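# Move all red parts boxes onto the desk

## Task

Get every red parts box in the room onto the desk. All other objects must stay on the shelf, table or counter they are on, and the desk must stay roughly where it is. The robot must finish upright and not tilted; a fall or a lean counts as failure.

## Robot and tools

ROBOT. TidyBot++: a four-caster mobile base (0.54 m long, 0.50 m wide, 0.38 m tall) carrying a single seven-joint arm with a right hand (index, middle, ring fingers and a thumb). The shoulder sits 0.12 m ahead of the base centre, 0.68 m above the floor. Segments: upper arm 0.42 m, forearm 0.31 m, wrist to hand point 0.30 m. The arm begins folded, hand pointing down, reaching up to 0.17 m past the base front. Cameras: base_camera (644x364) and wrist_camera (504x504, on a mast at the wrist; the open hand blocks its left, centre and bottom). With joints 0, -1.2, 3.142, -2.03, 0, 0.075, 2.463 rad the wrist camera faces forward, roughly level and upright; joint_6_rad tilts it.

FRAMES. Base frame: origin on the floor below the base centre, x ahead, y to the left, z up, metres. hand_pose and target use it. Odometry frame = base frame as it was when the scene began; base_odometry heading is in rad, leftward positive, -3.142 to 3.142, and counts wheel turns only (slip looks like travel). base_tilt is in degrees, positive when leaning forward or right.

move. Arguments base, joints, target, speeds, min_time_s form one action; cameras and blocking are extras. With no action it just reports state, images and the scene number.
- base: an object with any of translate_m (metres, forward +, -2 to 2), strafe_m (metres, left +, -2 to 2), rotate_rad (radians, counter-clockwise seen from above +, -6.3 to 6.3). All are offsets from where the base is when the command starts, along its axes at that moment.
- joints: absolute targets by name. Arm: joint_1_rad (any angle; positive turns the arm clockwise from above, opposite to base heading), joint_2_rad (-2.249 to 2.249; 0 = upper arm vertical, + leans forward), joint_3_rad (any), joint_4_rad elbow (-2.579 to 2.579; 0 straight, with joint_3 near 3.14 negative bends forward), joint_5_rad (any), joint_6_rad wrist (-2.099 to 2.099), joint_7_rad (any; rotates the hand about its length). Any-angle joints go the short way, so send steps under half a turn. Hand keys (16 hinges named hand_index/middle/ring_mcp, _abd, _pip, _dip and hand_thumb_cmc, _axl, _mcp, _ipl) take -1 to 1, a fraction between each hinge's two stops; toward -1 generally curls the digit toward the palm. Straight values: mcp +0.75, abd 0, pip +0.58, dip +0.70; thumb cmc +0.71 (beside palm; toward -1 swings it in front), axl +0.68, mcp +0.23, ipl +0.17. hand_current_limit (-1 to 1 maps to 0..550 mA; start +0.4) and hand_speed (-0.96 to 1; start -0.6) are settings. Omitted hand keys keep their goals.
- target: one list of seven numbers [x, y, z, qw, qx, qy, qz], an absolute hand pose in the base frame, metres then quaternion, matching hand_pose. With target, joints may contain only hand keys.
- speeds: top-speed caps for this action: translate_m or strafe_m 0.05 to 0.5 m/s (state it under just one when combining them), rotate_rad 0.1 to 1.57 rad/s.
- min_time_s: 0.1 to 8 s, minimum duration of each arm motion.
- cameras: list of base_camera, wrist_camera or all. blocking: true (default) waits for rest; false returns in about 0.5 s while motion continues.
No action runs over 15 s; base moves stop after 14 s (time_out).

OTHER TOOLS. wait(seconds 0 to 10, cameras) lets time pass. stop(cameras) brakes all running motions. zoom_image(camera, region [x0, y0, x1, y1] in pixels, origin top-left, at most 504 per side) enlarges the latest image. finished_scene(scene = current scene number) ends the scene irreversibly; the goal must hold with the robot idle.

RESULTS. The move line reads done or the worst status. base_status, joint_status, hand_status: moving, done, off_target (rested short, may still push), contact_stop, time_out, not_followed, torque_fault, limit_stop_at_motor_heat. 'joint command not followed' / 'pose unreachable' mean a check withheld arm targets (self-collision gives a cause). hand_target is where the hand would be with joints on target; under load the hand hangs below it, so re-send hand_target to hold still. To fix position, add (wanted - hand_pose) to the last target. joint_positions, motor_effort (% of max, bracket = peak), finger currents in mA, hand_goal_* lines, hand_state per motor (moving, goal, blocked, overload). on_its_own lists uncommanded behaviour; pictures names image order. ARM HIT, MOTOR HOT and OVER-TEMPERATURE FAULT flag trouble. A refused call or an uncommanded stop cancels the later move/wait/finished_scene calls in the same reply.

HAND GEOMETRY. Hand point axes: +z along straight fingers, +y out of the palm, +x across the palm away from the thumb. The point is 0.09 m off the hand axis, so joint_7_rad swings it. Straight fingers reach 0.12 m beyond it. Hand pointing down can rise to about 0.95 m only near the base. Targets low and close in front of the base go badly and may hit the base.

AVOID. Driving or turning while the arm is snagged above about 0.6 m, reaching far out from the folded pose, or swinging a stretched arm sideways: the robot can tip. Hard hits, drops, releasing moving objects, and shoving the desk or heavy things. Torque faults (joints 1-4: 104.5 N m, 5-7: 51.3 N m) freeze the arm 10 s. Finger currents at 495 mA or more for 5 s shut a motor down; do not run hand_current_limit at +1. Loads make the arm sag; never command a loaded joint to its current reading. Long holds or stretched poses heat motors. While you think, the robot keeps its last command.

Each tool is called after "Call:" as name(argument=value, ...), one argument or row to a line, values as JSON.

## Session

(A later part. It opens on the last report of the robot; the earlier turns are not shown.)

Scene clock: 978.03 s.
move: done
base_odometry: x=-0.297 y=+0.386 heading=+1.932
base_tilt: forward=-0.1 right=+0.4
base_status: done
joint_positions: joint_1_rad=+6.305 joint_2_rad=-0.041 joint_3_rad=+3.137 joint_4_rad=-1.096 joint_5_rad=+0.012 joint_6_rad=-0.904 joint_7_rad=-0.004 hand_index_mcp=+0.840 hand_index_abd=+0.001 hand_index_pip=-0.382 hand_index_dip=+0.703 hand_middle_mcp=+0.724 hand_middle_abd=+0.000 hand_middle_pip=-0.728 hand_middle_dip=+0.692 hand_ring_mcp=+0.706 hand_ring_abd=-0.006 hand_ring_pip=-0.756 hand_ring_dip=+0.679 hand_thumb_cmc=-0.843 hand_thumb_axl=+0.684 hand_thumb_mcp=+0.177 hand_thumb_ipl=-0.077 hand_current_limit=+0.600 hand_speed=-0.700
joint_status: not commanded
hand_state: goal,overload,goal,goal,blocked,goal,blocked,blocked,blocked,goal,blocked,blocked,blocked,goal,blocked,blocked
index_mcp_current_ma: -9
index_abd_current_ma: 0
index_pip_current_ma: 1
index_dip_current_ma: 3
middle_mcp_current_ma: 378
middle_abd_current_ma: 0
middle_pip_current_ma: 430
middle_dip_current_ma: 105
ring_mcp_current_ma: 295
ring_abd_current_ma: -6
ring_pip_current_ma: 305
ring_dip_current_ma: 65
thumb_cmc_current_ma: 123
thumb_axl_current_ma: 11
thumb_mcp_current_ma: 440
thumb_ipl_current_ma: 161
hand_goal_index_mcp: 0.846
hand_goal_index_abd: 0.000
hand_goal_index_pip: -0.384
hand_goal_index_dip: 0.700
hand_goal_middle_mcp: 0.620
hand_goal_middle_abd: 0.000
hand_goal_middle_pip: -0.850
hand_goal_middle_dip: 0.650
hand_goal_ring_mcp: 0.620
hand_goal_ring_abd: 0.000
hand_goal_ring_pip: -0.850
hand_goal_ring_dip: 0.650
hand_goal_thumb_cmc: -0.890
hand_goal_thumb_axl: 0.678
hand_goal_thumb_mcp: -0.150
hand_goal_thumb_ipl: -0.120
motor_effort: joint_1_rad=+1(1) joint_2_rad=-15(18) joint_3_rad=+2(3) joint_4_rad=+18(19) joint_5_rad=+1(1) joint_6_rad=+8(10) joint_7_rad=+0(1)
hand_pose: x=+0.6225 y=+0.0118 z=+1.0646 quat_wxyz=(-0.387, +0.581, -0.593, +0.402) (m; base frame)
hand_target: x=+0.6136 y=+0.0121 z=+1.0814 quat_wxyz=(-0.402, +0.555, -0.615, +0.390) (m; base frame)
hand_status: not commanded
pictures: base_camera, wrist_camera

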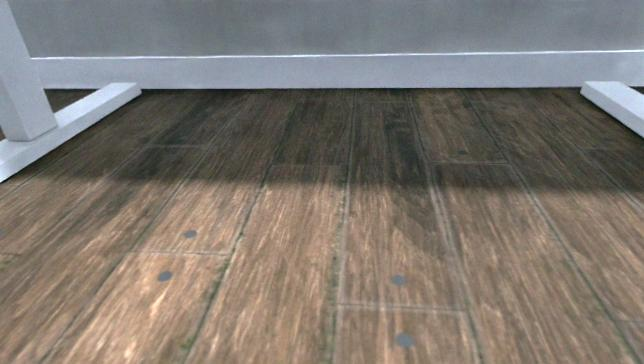

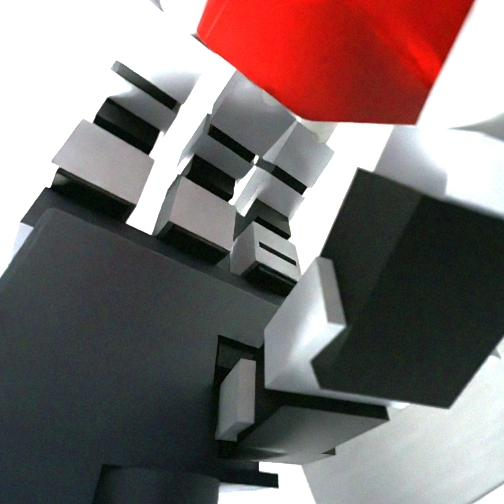

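Call:
move(
  base={"translate_m": 0.11},
  speeds={"translate_m": 0.2},
  cameras=["all"],
)

Call:
move(
  joints={"joint_2_rad": -0.06, "joint_4_rad": -1.28, "joint_6_rad": -0.76},
  min_time_s=2,
  cameras=["wrist_camera"],
)

Scene clock: 991.00 s.
move: done
base_odometry: x=-0.336 y=+0.489 heading=+1.933
base_tilt: forward=+0.0 right=+0.4
base_status: done
joint_positions: joint_1_rad=+6.305 joint_2_rad=-0.040 joint_3_rad=+3.137 joint_4_rad=-1.095 joint_5_rad=+0.012 joint_6_rad=-0.904 joint_7_rad=-0.004 hand_index_mcp=+0.840 hand_index_abd=+0.001 hand_index_pip=-0.382 hand_index_dip=+0.703 hand_middle_mcp=+0.724 hand_middle_abd=+0.000 hand_middle_pip=-0.728 hand_middle_dip=+0.692 hand_ring_mcp=+0.706 hand_ring_abd=-0.006 hand_ring_pip=-0.756 hand_ring_dip=+0.679 hand_thumb_cmc=-0.843 hand_thumb_axl=+0.684 hand_thumb_mcp=+0.177 hand_thumb_ipl=-0.077 hand_current_limit=+0.600 hand_speed=-0.700
joint_status: not commanded
hand_state: goal,overload,goal,goal,blocked,goal,blocked,blocked,blocked,goal,blocked,blocked,blocked,goal,blocked,blocked
index_mcp_current_ma: -9
index_abd_current_ma: 0
index_pip_current_ma: 1
index_dip_current_ma: 3
middle_mcp_current_ma: 378
middle_abd_current_ma: 0
middle_pip_current_ma: 430
middle_dip_current_ma: 105
ring_mcp_current_ma: 295
ring_abd_current_ma: -6
ring_pip_current_ma: 305
ring_dip_current_ma: 65
thumb_cmc_current_ma: 123
thumb_axl_current_ma: 11
thumb_mcp_current_ma: 440
thumb_ipl_current_ma: 161
hand_goal_index_mcp: 0.846
hand_goal_index_abd: 0.000
hand_goal_index_pip: -0.384
hand_goal_index_dip: 0.700
hand_goal_middle_mcp: 0.620
hand_goal_middle_abd: 0.000
hand_goal_middle_pip: -0.850
hand_goal_middle_dip: 0.650
hand_goal_ring_mcp: 0.620
hand_goal_ring_abd: 0.000
hand_goal_ring_pip: -0.850
hand_goal_ring_dip: 0.650
hand_goal_thumb_cmc: -0.890
hand_goal_thumb_axl: 0.678
hand_goal_thumb_mcp: -0.150
hand_goal_thumb_ipl: -0.120
motor_effort: joint_1_rad=+0(1) joint_2_rad=-15(18) joint_3_rad=+2(3) joint_4_rad=+17(18) joint_5_rad=+0(1) joint_6_rad=+7(9) joint_7_rad=+0(1)
hand_pose: x=+0.6230 y=+0.0118 z=+1.0642 quat_wxyz=(-0.387, +0.581, -0.593, +0.401) (m; base frame)
hand_target: x=+0.6136 y=+0.0121 z=+1.0814 quat_wxyz=(-0.402, +0.555, -0.615, +0.390) (m; base frame)
hand_status: not commanded
pictures: base_camera, wrist_camera

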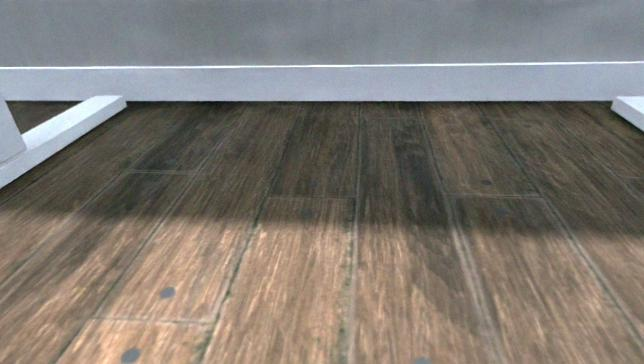

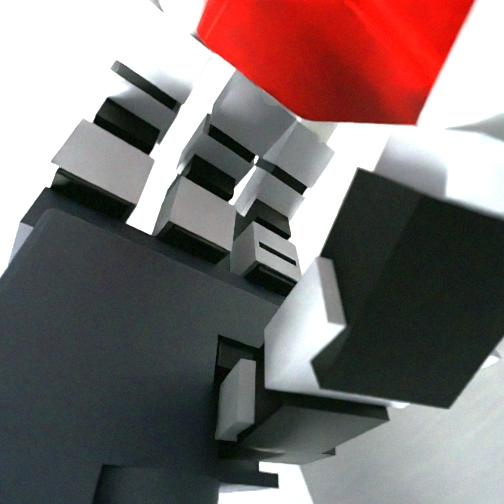

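Scene clock: 993.30 s.
move: done
base_odometry: x=-0.336 y=+0.489 heading=+1.933
base_tilt: forward=+0.0 right=+0.5
base_status: not commanded
joint_positions: joint_1_rad=+6.305 joint_2_rad=-0.040 joint_3_rad=+3.137 joint_4_rad=-1.248 joint_5_rad=+0.012 joint_6_rad=-0.814 joint_7_rad=-0.004 hand_index_mcp=+0.840 hand_index_abd=+0.001 hand_index_pip=-0.382 hand_index_dip=+0.703 hand_middle_mcp=+0.724 hand_middle_abd=+0.000 hand_middle_pip=-0.728 hand_middle_dip=+0.692 hand_ring_mcp=+0.706 hand_ring_abd=-0.006 hand_ring_pip=-0.756 hand_ring_dip=+0.679 hand_thumb_cmc=-0.843 hand_thumb_axl=+0.684 hand_thumb_mcp=+0.177 hand_thumb_ipl=-0.077 hand_current_limit=+0.600 hand_speed=-0.700
joint_status: all done
hand_state: goal,overload,goal,goal,blocked,goal,blocked,blocked,blocked,goal,blocked,blocked,blocked,goal,blocked,blocked
index_mcp_current_ma: -9
index_abd_current_ma: 0
index_pip_current_ma: 1
index_dip_current_ma: 3
middle_mcp_current_ma: 378
middle_abd_current_ma: 0
middle_pip_current_ma: 430
middle_dip_current_ma: 105
ring_mcp_current_ma: 295
ring_abd_current_ma: -6
ring_pip_current_ma: 305
ring_dip_current_ma: 65
thumb_cmc_current_ma: 123
thumb_axl_current_ma: 11
thumb_mcp_current_ma: 440
thumb_ipl_current_ma: 161
hand_goal_index_mcp: 0.846
hand_goal_index_abd: 0.000
hand_goal_index_pip: -0.384
hand_goal_index_dip: 0.700
hand_goal_middle_mcp: 0.620
hand_goal_middle_abd: 0.000
hand_goal_middle_pip: -0.850
hand_goal_middle_dip: 0.650
hand_goal_ring_mcp: 0.620
hand_goal_ring_abd: 0.000
hand_goal_ring_pip: -0.850
hand_goal_ring_dip: 0.650
hand_goal_thumb_cmc: -0.890
hand_goal_thumb_axl: 0.678
hand_goal_thumb_mcp: -0.150
hand_goal_thumb_ipl: -0.120
motor_effort: joint_1_rad=+0(1) joint_2_rad=-16(18) joint_3_rad=+2(2) joint_4_rad=+18(20) joint_5_rad=+0(1) joint_6_rad=+8(10) joint_7_rad=+0(1)
hand_pose: x=+0.6308 y=+0.0118 z=+1.0055 quat_wxyz=(-0.368, +0.594, -0.605, +0.382) (m; base frame)
hand_target: x=+0.6331 y=+0.0114 z=+1.0135 quat_wxyz=(-0.394, +0.560, -0.620, +0.382) (m; base frame)
hand_status: not commanded
pictures: wrist_camera

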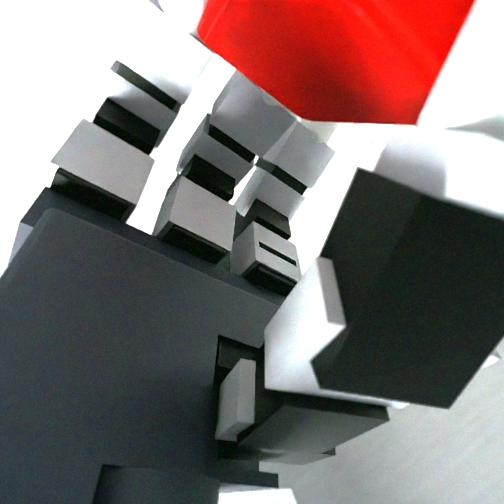

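Call:
move(
  joints={"joint_2_rad": -0.06, "joint_4_rad": -1.465, "joint_6_rad": -0.56},
  min_time_s=2,
  cameras=[],
)

Call:
move(
  joints={"joint_2_rad": -0.06, "joint_4_rad": -1.57, "joint_6_rad": -0.455},
  min_time_s=2,
  cameras=["wrist_camera"],
)

Scene clock: 1011.83 s.
move: done
base_odometry: x=-0.336 y=+0.489 heading=+1.933
base_tilt: forward=-0.1 right=+0.4
base_status: not commanded
joint_positions: joint_1_rad=+6.305 joint_2_rad=-0.040 joint_3_rad=+3.137 joint_4_rad=-1.432 joint_5_rad=+0.012 joint_6_rad=-0.615 joint_7_rad=-0.004 hand_index_mcp=+0.840 hand_index_abd=+0.001 hand_index_pip=-0.382 hand_index_dip=+0.703 hand_middle_mcp=+0.724 hand_middle_abd=+0.000 hand_middle_pip=-0.728 hand_middle_dip=+0.692 hand_ring_mcp=+0.706 hand_ring_abd=-0.006 hand_ring_pip=-0.756 hand_ring_dip=+0.679 hand_thumb_cmc=-0.843 hand_thumb_axl=+0.684 hand_thumb_mcp=+0.177 hand_thumb_ipl=-0.077 hand_current_limit=+0.600 hand_speed=-0.700
joint_status: all done
hand_state: goal,overload,goal,goal,blocked,goal,blocked,blocked,blocked,goal,blocked,blocked,blocked,goal,blocked,blocked
index_mcp_current_ma: -9
index_abd_current_ma: 0
index_pip_current_ma: 1
index_dip_current_ma: 3
middle_mcp_current_ma: 378
middle_abd_current_ma: 0
middle_pip_current_ma: 430
middle_dip_current_ma: 105
ring_mcp_current_ma: 295
ring_abd_current_ma: -6
ring_pip_current_ma: 305
ring_dip_current_ma: 65
thumb_cmc_current_ma: 123
thumb_axl_current_ma: 11
thumb_mcp_current_ma: 440
thumb_ipl_current_ma: 161
hand_goal_index_mcp: 0.846
hand_goal_index_abd: 0.000
hand_goal_index_pip: -0.384
hand_goal_index_dip: 0.700
hand_goal_middle_mcp: 0.620
hand_goal_middle_abd: 0.000
hand_goal_middle_pip: -0.850
hand_goal_middle_dip: 0.650
hand_goal_ring_mcp: 0.620
hand_goal_ring_abd: 0.000
hand_goal_ring_pip: -0.850
hand_goal_ring_dip: 0.650
hand_goal_thumb_cmc: -0.890
hand_goal_thumb_axl: 0.678
hand_goal_thumb_mcp: -0.150
hand_goal_thumb_ipl: -0.120
motor_effort: joint_1_rad=+1(1) joint_2_rad=-18(18) joint_3_rad=+1(2) joint_4_rad=+19(21) joint_5_rad=+1(1) joint_6_rad=+8(10) joint_7_rad=+0(1)
hand_pose: x=+0.6494 y=+0.0119 z=+0.9535 quat_wxyz=(-0.373, +0.592, -0.601, +0.387) (m; base frame)
hand_target: x=+0.6509 y=+0.0108 z=+0.9610 quat_wxyz=(-0.398, +0.558, -0.617, +0.386) (m; base frame)
hand_status: not commanded
pictures: none
No camera images: "cameras" was empty.

Scene clock: 1014.13 s.
move: done
base_odometry: x=-0.336 y=+0.489 heading=+1.933
base_tilt: forward=-0.1 right=+0.5
base_status: not commanded
joint_positions: joint_1_rad=+6.305 joint_2_rad=-0.040 joint_3_rad=+3.137 joint_4_rad=-1.536 joint_5_rad=+0.012 joint_6_rad=-0.509 joint_7_rad=-0.004 hand_index_mcp=+0.840 hand_index_abd=+0.001 hand_index_pip=-0.382 hand_index_dip=+0.703 hand_middle_mcp=+0.724 hand_middle_abd=+0.000 hand_middle_pip=-0.728 hand_middle_dip=+0.692 hand_ring_mcp=+0.706 hand_ring_abd=-0.006 hand_ring_pip=-0.756 hand_ring_dip=+0.679 hand_thumb_cmc=-0.843 hand_thumb_axl=+0.684 hand_thumb_mcp=+0.177 hand_thumb_ipl=-0.077 hand_current_limit=+0.600 hand_speed=-0.700
joint_status: all done
hand_state: goal,overload,goal,goal,blocked,goal,blocked,blocked,blocked,goal,blocked,blocked,blocked,goal,blocked,blocked
index_mcp_current_ma: -9
index_abd_current_ma: 0
index_pip_current_ma: 1
index_dip_current_ma: 3
middle_mcp_current_ma: 378
middle_abd_current_ma: 0
middle_pip_current_ma: 430
middle_dip_current_ma: 105
ring_mcp_current_ma: 295
ring_abd_current_ma: -6
ring_pip_current_ma: 305
ring_dip_current_ma: 65
thumb_cmc_current_ma: 123
thumb_axl_current_ma: 11
thumb_mcp_current_ma: 440
thumb_ipl_current_ma: 161
hand_goal_index_mcp: 0.846
hand_goal_index_abd: 0.000
hand_goal_index_pip: -0.384
hand_goal_index_dip: 0.700
hand_goal_middle_mcp: 0.620
hand_goal_middle_abd: 0.000
hand_goal_middle_pip: -0.850
hand_goal_middle_dip: 0.650
hand_goal_ring_mcp: 0.620
hand_goal_ring_abd: 0.000
hand_goal_ring_pip: -0.850
hand_goal_ring_dip: 0.650
hand_goal_thumb_cmc: -0.890
hand_goal_thumb_axl: 0.678
hand_goal_thumb_mcp: -0.150
hand_goal_thumb_ipl: -0.120
motor_effort: joint_1_rad=+1(1) joint_2_rad=-17(18) joint_3_rad=+2(2) joint_4_rad=+19(21) joint_5_rad=+0(1) joint_6_rad=+8(9) joint_7_rad=+0(1)
hand_pose: x=+0.6537 y=+0.0121 z=+0.9214 quat_wxyz=(-0.374, +0.592, -0.600, +0.387) (m; base frame)
hand_target: x=+0.6546 y=+0.0107 z=+0.9282 quat_wxyz=(-0.398, +0.558, -0.617, +0.386) (m; base frame)
hand_status: not commanded
pictures: wrist_camera

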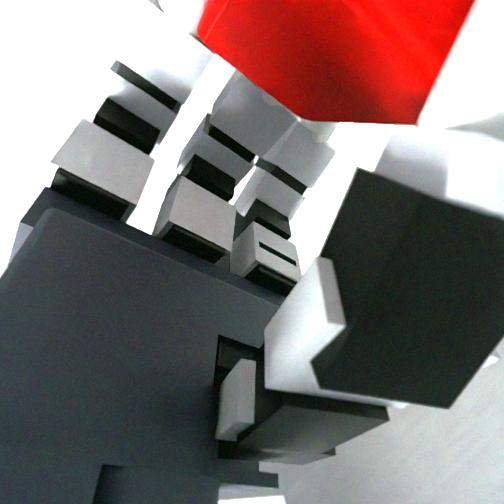

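Call:
move(
  joints={"joint_2_rad": -0.06, "joint_4_rad": -1.605, "joint_6_rad": -0.42},
  min_time_s=1.5,
  cameras=[],
)

Call:
move(
  joints={"joint_2_rad": -0.06, "joint_4_rad": -1.625, "joint_6_rad": -0.40},
  min_time_s=1.5,
  cameras=["wrist_camera"],
)

Scene clock: 1019.90 s.
move: done
base_odometry: x=-0.336 y=+0.489 heading=+1.933
base_tilt: forward=-0.1 right=+0.4
base_status: not commanded
joint_positions: joint_1_rad=+6.305 joint_2_rad=-0.040 joint_3_rad=+3.137 joint_4_rad=-1.570 joint_5_rad=+0.012 joint_6_rad=-0.474 joint_7_rad=-0.004 hand_index_mcp=+0.840 hand_index_abd=+0.001 hand_index_pip=-0.382 hand_index_dip=+0.703 hand_middle_mcp=+0.724 hand_middle_abd=+0.000 hand_middle_pip=-0.728 hand_middle_dip=+0.692 hand_ring_mcp=+0.706 hand_ring_abd=-0.006 hand_ring_pip=-0.756 hand_ring_dip=+0.679 hand_thumb_cmc=-0.843 hand_thumb_axl=+0.684 hand_thumb_mcp=+0.177 hand_thumb_ipl=-0.077 hand_current_limit=+0.600 hand_speed=-0.700
joint_status: all done
hand_state: goal,overload,goal,goal,blocked,goal,blocked,blocked,blocked,goal,blocked,blocked,blocked,goal,blocked,blocked
index_mcp_current_ma: -9
index_abd_current_ma: 0
index_pip_current_ma: 1
index_dip_current_ma: 3
middle_mcp_current_ma: 378
middle_abd_current_ma: 0
middle_pip_current_ma: 430
middle_dip_current_ma: 105
ring_mcp_current_ma: 295
ring_abd_current_ma: -6
ring_pip_current_ma: 305
ring_dip_current_ma: 65
thumb_cmc_current_ma: 123
thumb_axl_current_ma: 11
thumb_mcp_current_ma: 440
thumb_ipl_current_ma: 161
hand_goal_index_mcp: 0.846
hand_goal_index_abd: 0.000
hand_goal_index_pip: -0.384
hand_goal_index_dip: 0.700
hand_goal_middle_mcp: 0.620
hand_goal_middle_abd: 0.000
hand_goal_middle_pip: -0.850
hand_goal_middle_dip: 0.650
hand_goal_ring_mcp: 0.620
hand_goal_ring_abd: 0.000
hand_goal_ring_pip: -0.850
hand_goal_ring_dip: 0.650
hand_goal_thumb_cmc: -0.890
hand_goal_thumb_axl: 0.678
hand_goal_thumb_mcp: -0.150
hand_goal_thumb_ipl: -0.120
motor_effort: joint_1_rad=+1(1) joint_2_rad=-18(19) joint_3_rad=+2(2) joint_4_rad=+19(21) joint_5_rad=+0(1) joint_6_rad=+8(10) joint_7_rad=+0(1)
hand_pose: x=+0.6545 y=+0.0121 z=+0.9108 quat_wxyz=(-0.374, +0.592, -0.600, +0.387) (m; base frame)
hand_target: x=+0.6551 y=+0.0106 z=+0.9172 quat_wxyz=(-0.398, +0.558, -0.617, +0.386) (m; base frame)
hand_status: not commanded
pictures: none
No camera images: "cameras" was empty.

Scene clock: 1021.70 s.
move: done
base_odometry: x=-0.336 y=+0.489 heading=+1.933
base_tilt: forward=+0.0 right=+0.4
base_status: not commanded
joint_positions: joint_1_rad=+6.305 joint_2_rad=-0.040 joint_3_rad=+3.137 joint_4_rad=-1.590 joint_5_rad=+0.012 joint_6_rad=-0.454 joint_7_rad=-0.004 hand_index_mcp=+0.840 hand_index_abd=+0.001 hand_index_pip=-0.382 hand_index_dip=+0.703 hand_middle_mcp=+0.724 hand_middle_abd=+0.000 hand_middle_pip=-0.728 hand_middle_dip=+0.692 hand_ring_mcp=+0.706 hand_ring_abd=-0.006 hand_ring_pip=-0.756 hand_ring_dip=+0.679 hand_thumb_cmc=-0.843 hand_thumb_axl=+0.684 hand_thumb_mcp=+0.177 hand_thumb_ipl=-0.077 hand_current_limit=+0.600 hand_speed=-0.700
joint_status: all done
hand_state: goal,overload,goal,goal,blocked,goal,blocked,blocked,blocked,goal,blocked,blocked,blocked,goal,blocked,blocked
index_mcp_current_ma: -9
index_abd_current_ma: 0
index_pip_current_ma: 1
index_dip_current_ma: 3
middle_mcp_current_ma: 378
middle_abd_current_ma: 0
middle_pip_current_ma: 430
middle_dip_current_ma: 105
ring_mcp_current_ma: 295
ring_abd_current_ma: -6
ring_pip_current_ma: 305
ring_dip_current_ma: 65
thumb_cmc_current_ma: 123
thumb_axl_current_ma: 11
thumb_mcp_current_ma: 440
thumb_ipl_current_ma: 161
hand_goal_index_mcp: 0.846
hand_goal_index_abd: 0.000
hand_goal_index_pip: -0.384
hand_goal_index_dip: 0.700
hand_goal_middle_mcp: 0.620
hand_goal_middle_abd: 0.000
hand_goal_middle_pip: -0.850
hand_goal_middle_dip: 0.650
hand_goal_ring_mcp: 0.620
hand_goal_ring_abd: 0.000
hand_goal_ring_pip: -0.850
hand_goal_ring_dip: 0.650
hand_goal_thumb_cmc: -0.890
hand_goal_thumb_axl: 0.678
hand_goal_thumb_mcp: -0.150
hand_goal_thumb_ipl: -0.120
motor_effort: joint_1_rad=+0(1) joint_2_rad=-17(18) joint_3_rad=+1(2) joint_4_rad=+19(20) joint_5_rad=+1(1) joint_6_rad=+8(9) joint_7_rad=+0(1)
hand_pose: x=+0.6548 y=+0.0122 z=+0.9047 quat_wxyz=(-0.374, +0.592, -0.600, +0.387) (m; base frame)
hand_target: x=+0.6552 y=+0.0106 z=+0.9109 quat_wxyz=(-0.398, +0.558, -0.617, +0.386) (m; base frame)
hand_status: not commanded
pictures: wrist_camera

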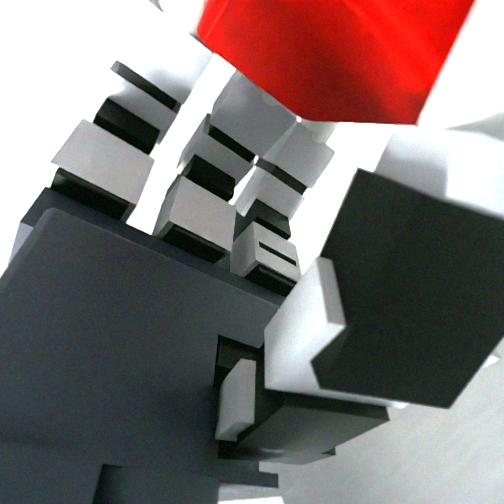

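Call:
move(
  joints={"joint_2_rad": -0.06, "joint_4_rad": -1.64, "joint_6_rad": -0.385},
  min_time_s=1.5,
  cameras=[],
)

Call:
move(
  joints={"joint_2_rad": -0.06, "joint_4_rad": -1.655, "joint_6_rad": -0.37},
  min_time_s=1.5,
  cameras=["wrist_camera"],
)

Scene clock: 1029.23 s.
move: done
base_odometry: x=-0.336 y=+0.489 heading=+1.933
base_tilt: forward=-0.1 right=+0.4
base_status: not commanded
joint_positions: joint_1_rad=+6.305 joint_2_rad=-0.040 joint_3_rad=+3.137 joint_4_rad=-1.605 joint_5_rad=+0.012 joint_6_rad=-0.439 joint_7_rad=-0.004 hand_index_mcp=+0.840 hand_index_abd=+0.001 hand_index_pip=-0.382 hand_index_dip=+0.703 hand_middle_mcp=+0.724 hand_middle_abd=+0.000 hand_middle_pip=-0.728 hand_middle_dip=+0.692 hand_ring_mcp=+0.706 hand_ring_abd=-0.006 hand_ring_pip=-0.756 hand_ring_dip=+0.679 hand_thumb_cmc=-0.843 hand_thumb_axl=+0.684 hand_thumb_mcp=+0.177 hand_thumb_ipl=-0.077 hand_current_limit=+0.600 hand_speed=-0.700
joint_status: all done
hand_state: goal,overload,goal,goal,blocked,goal,blocked,blocked,blocked,goal,blocked,blocked,blocked,goal,blocked,blocked
index_mcp_current_ma: -9
index_abd_current_ma: 0
index_pip_current_ma: 1
index_dip_current_ma: 3
middle_mcp_current_ma: 378
middle_abd_current_ma: 0
middle_pip_current_ma: 430
middle_dip_current_ma: 105
ring_mcp_current_ma: 295
ring_abd_current_ma: -6
ring_pip_current_ma: 305
ring_dip_current_ma: 65
thumb_cmc_current_ma: 123
thumb_axl_current_ma: 11
thumb_mcp_current_ma: 440
thumb_ipl_current_ma: 161
hand_goal_index_mcp: 0.846
hand_goal_index_abd: 0.000
hand_goal_index_pip: -0.384
hand_goal_index_dip: 0.700
hand_goal_middle_mcp: 0.620
hand_goal_middle_abd: 0.000
hand_goal_middle_pip: -0.850
hand_goal_middle_dip: 0.650
hand_goal_ring_mcp: 0.620
hand_goal_ring_abd: 0.000
hand_goal_ring_pip: -0.850
hand_goal_ring_dip: 0.650
hand_goal_thumb_cmc: -0.890
hand_goal_thumb_axl: 0.678
hand_goal_thumb_mcp: -0.150
hand_goal_thumb_ipl: -0.120
motor_effort: joint_1_rad=+1(1) joint_2_rad=-17(19) joint_3_rad=+2(2) joint_4_rad=+19(20) joint_5_rad=+0(1) joint_6_rad=+8(11) joint_7_rad=+0(1)
hand_pose: x=+0.6548 y=+0.0122 z=+0.9001 quat_wxyz=(-0.374, +0.592, -0.600, +0.387) (m; base frame)
hand_target: x=+0.6552 y=+0.0106 z=+0.9062 quat_wxyz=(-0.398, +0.558, -0.617, +0.386) (m; base frame)
hand_status: not commanded
pictures: none
No camera images: "cameras" was empty.

Scene clock: 1031.03 s.
move: done
base_odometry: x=-0.336 y=+0.489 heading=+1.933
base_tilt: forward=+0.0 right=+0.4
base_status: not commanded
joint_positions: joint_1_rad=+6.305 joint_2_rad=-0.040 joint_3_rad=+3.137 joint_4_rad=-1.617 joint_5_rad=+0.012 joint_6_rad=-0.422 joint_7_rad=-0.004 hand_index_mcp=+0.840 hand_index_abd=+0.001 hand_index_pip=-0.382 hand_index_dip=+0.703 hand_middle_mcp=+0.724 hand_middle_abd=+0.000 hand_middle_pip=-0.729 hand_middle_dip=+0.692 hand_ring_mcp=+0.706 hand_ring_abd=-0.006 hand_ring_pip=-0.756 hand_ring_dip=+0.679 hand_thumb_cmc=-0.843 hand_thumb_axl=+0.684 hand_thumb_mcp=+0.177 hand_thumb_ipl=-0.077 hand_current_limit=+0.600 hand_speed=-0.700
joint_status: all done
hand_state: goal,overload,goal,goal,blocked,goal,blocked,blocked,blocked,goal,blocked,blocked,blocked,goal,blocked,blocked
index_mcp_current_ma: -9
index_abd_current_ma: 0
index_pip_current_ma: 1
index_dip_current_ma: 3
middle_mcp_current_ma: 378
middle_abd_current_ma: 0
middle_pip_current_ma: 428
middle_dip_current_ma: 105
ring_mcp_current_ma: 295
ring_abd_current_ma: -6
ring_pip_current_ma: 305
ring_dip_current_ma: 65
thumb_cmc_current_ma: 123
thumb_axl_current_ma: 11
thumb_mcp_current_ma: 440
thumb_ipl_current_ma: 161
hand_goal_index_mcp: 0.846
hand_goal_index_abd: 0.000
hand_goal_index_pip: -0.384
hand_goal_index_dip: 0.700
hand_goal_middle_mcp: 0.620
hand_goal_middle_abd: 0.000
hand_goal_middle_pip: -0.850
hand_goal_middle_dip: 0.650
hand_goal_ring_mcp: 0.620
hand_goal_ring_abd: 0.000
hand_goal_ring_pip: -0.850
hand_goal_ring_dip: 0.650
hand_goal_thumb_cmc: -0.890
hand_goal_thumb_axl: 0.678
hand_goal_thumb_mcp: -0.150
hand_goal_thumb_ipl: -0.120
motor_effort: joint_1_rad=+0(1) joint_2_rad=-16(18) joint_3_rad=+2(2) joint_4_rad=+19(20) joint_5_rad=+0(1) joint_6_rad=+9(10) joint_7_rad=+0(1)
hand_pose: x=+0.6560 y=+0.0123 z=+0.8977 quat_wxyz=(-0.376, +0.591, -0.599, +0.389) (m; base frame)
hand_target: x=+0.6551 y=+0.0106 z=+0.9015 quat_wxyz=(-0.398, +0.558, -0.617, +0.386) (m; base frame)
hand_status: not commanded
pictures: wrist_camera

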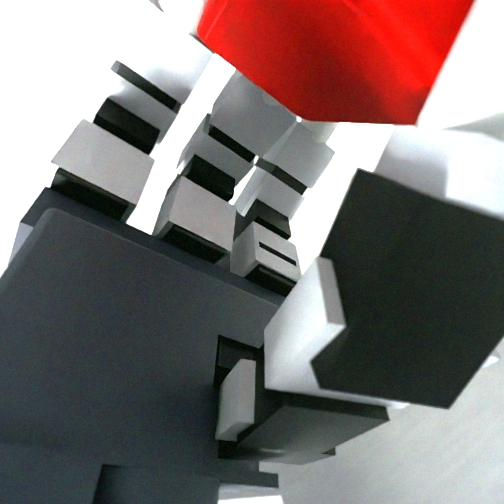

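Call:
move(
  joints={"hand_speed": -0.8, "hand_thumb_mcp": 0.22, "hand_middle_mcp": 0.72, "hand_ring_mcp": 0.72, "hand_middle_pip": -0.72, "hand_ring_pip": -0.72, "hand_middle_dip": 0.7, "hand_ring_dip": 0.7},
  cameras=[],
)

Call:
move(
  joints={"hand_thumb_mcp": 0.40, "hand_thumb_ipl": -0.30, "hand_middle_mcp": 0.84, "hand_ring_mcp": 0.84, "hand_middle_pip": -0.38, "hand_ring_pip": -0.38},
  cameras=["wrist_camera"],
)

Scene clock: 1039.00 s.
move: done
base_odometry: x=-0.336 y=+0.489 heading=+1.933
base_tilt: forward=-0.1 right=+0.4
base_status: not commanded
joint_positions: joint_1_rad=+6.305 joint_2_rad=-0.040 joint_3_rad=+3.137 joint_4_rad=-1.619 joint_5_rad=+0.012 joint_6_rad=-0.422 joint_7_rad=-0.004 hand_index_mcp=+0.840 hand_index_abd=+0.001 hand_index_pip=-0.382 hand_index_dip=+0.703 hand_middle_mcp=+0.720 hand_middle_abd=+0.000 hand_middle_pip=-0.713 hand_middle_dip=+0.710 hand_ring_mcp=+0.715 hand_ring_abd=-0.003 hand_ring_pip=-0.720 hand_ring_dip=+0.703 hand_thumb_cmc=-0.879 hand_thumb_axl=+0.681 hand_thumb_mcp=+0.220 hand_thumb_ipl=-0.115 hand_current_limit=+0.600 hand_speed=-0.800
joint_status: all done
hand_state: goal,overload,goal,goal,goal,goal,goal,goal,goal,goal,goal,goal,goal,goal,goal,goal
index_mcp_current_ma: -9
index_abd_current_ma: 0
index_pip_current_ma: 1
index_dip_current_ma: 3
middle_mcp_current_ma: 0
middle_abd_current_ma: 0
middle_pip_current_ma: 9
middle_dip_current_ma: 15
ring_mcp_current_ma: -7
ring_abd_current_ma: -2
ring_pip_current_ma: 0
ring_dip_current_ma: 3
thumb_cmc_current_ma: 18
thumb_axl_current_ma: 3
thumb_mcp_current_ma: 0
thumb_ipl_current_ma: 9
hand_goal_index_mcp: 0.846
hand_goal_index_abd: 0.000
hand_goal_index_pip: -0.384
hand_goal_index_dip: 0.700
hand_goal_middle_mcp: 0.720
hand_goal_middle_abd: 0.000
hand_goal_middle_pip: -0.720
hand_goal_middle_dip: 0.700
hand_goal_ring_mcp: 0.720
hand_goal_ring_abd: 0.000
hand_goal_ring_pip: -0.720
hand_goal_ring_dip: 0.700
hand_goal_thumb_cmc: -0.890
hand_goal_thumb_axl: 0.678
hand_goal_thumb_mcp: 0.220
hand_goal_thumb_ipl: -0.120
on_its_own: hand_thumb_ipl moved -0.038 to your old target -0.120
motor_effort: joint_1_rad=+1(1) joint_2_rad=-15(17) joint_3_rad=+2(2) joint_4_rad=+19(19) joint_5_rad=+0(1) joint_6_rad=+8(10) joint_7_rad=+0(1)
hand_pose: x=+0.6554 y=+0.0123 z=+0.8962 quat_wxyz=(-0.375, +0.591, -0.599, +0.388) (m; base frame)
hand_target: x=+0.6551 y=+0.0106 z=+0.9015 quat_wxyz=(-0.398, +0.558, -0.617, +0.386) (m; base frame)
hand_status: not commanded
pictures: none
No camera images: "cameras" was empty.

Scene clock: 1039.93 s.
move: done
base_odometry: x=-0.336 y=+0.489 heading=+1.933
base_tilt: forward=+0.0 right=+0.4
base_status: not commanded
joint_positions: joint_1_rad=+6.305 joint_2_rad=-0.040 joint_3_rad=+3.137 joint_4_rad=-1.619 joint_5_rad=+0.012 joint_6_rad=-0.420 joint_7_rad=-0.004 hand_index_mcp=+0.840 hand_index_abd=+0.001 hand_index_pip=-0.382 hand_index_dip=+0.703 hand_middle_mcp=+0.821 hand_middle_abd=+0.000 hand_middle_pip=-0.383 hand_middle_dip=+0.703 hand_ring_mcp=+0.822 hand_ring_abd=-0.003 hand_ring_pip=-0.384 hand_ring_dip=+0.702 hand_thumb_cmc=-0.881 hand_thumb_axl=+0.680 hand_thumb_mcp=+0.394 hand_thumb_ipl=-0.298 hand_current_limit=+0.600 hand_speed=-0.800
joint_status: all done
hand_state: goal,overload,goal,goal,goal,goal,goal,goal,goal,goal,goal,goal,goal,goal,goal,goal
index_mcp_current_ma: -9
index_abd_current_ma: 0
index_pip_current_ma: 1
index_dip_current_ma: 3
middle_mcp_current_ma: -40
middle_abd_current_ma: 0
middle_pip_current_ma: -4
middle_dip_current_ma: 3
ring_mcp_current_ma: -37
ring_abd_current_ma: -2
ring_pip_current_ma: -4
ring_dip_current_ma: 2
thumb_cmc_current_ma: 15
thumb_axl_current_ma: 2
thumb_mcp_current_ma: -10
thumb_ipl_current_ma: 3
hand_goal_index_mcp: 0.846
hand_goal_index_abd: 0.000
hand_goal_index_pip: -0.384
hand_goal_index_dip: 0.700
hand_goal_middle_mcp: 0.840
hand_goal_middle_abd: 0.000
hand_goal_middle_pip: -0.380
hand_goal_middle_dip: 0.700
hand_goal_ring_mcp: 0.840
hand_goal_ring_abd: 0.000
hand_goal_ring_pip: -0.380
hand_goal_ring_dip: 0.700
hand_goal_thumb_cmc: -0.890
hand_goal_thumb_axl: 0.678
hand_goal_thumb_mcp: 0.400
hand_goal_thumb_ipl: -0.300
motor_effort: joint_1_rad=+1(1) joint_2_rad=-18(18) joint_3_rad=+2(2) joint_4_rad=+19(19) joint_5_rad=+0(2) joint_6_rad=+8(9) joint_7_rad=+0(0)
hand_pose: x=+0.6557 y=+0.0123 z=+0.8965 quat_wxyz=(-0.376, +0.591, -0.599, +0.388) (m; base frame)
hand_target: x=+0.6551 y=+0.0106 z=+0.9015 quat_wxyz=(-0.398, +0.558, -0.617, +0.386) (m; base frame)
hand_status: not commanded
pictures: wrist_camera

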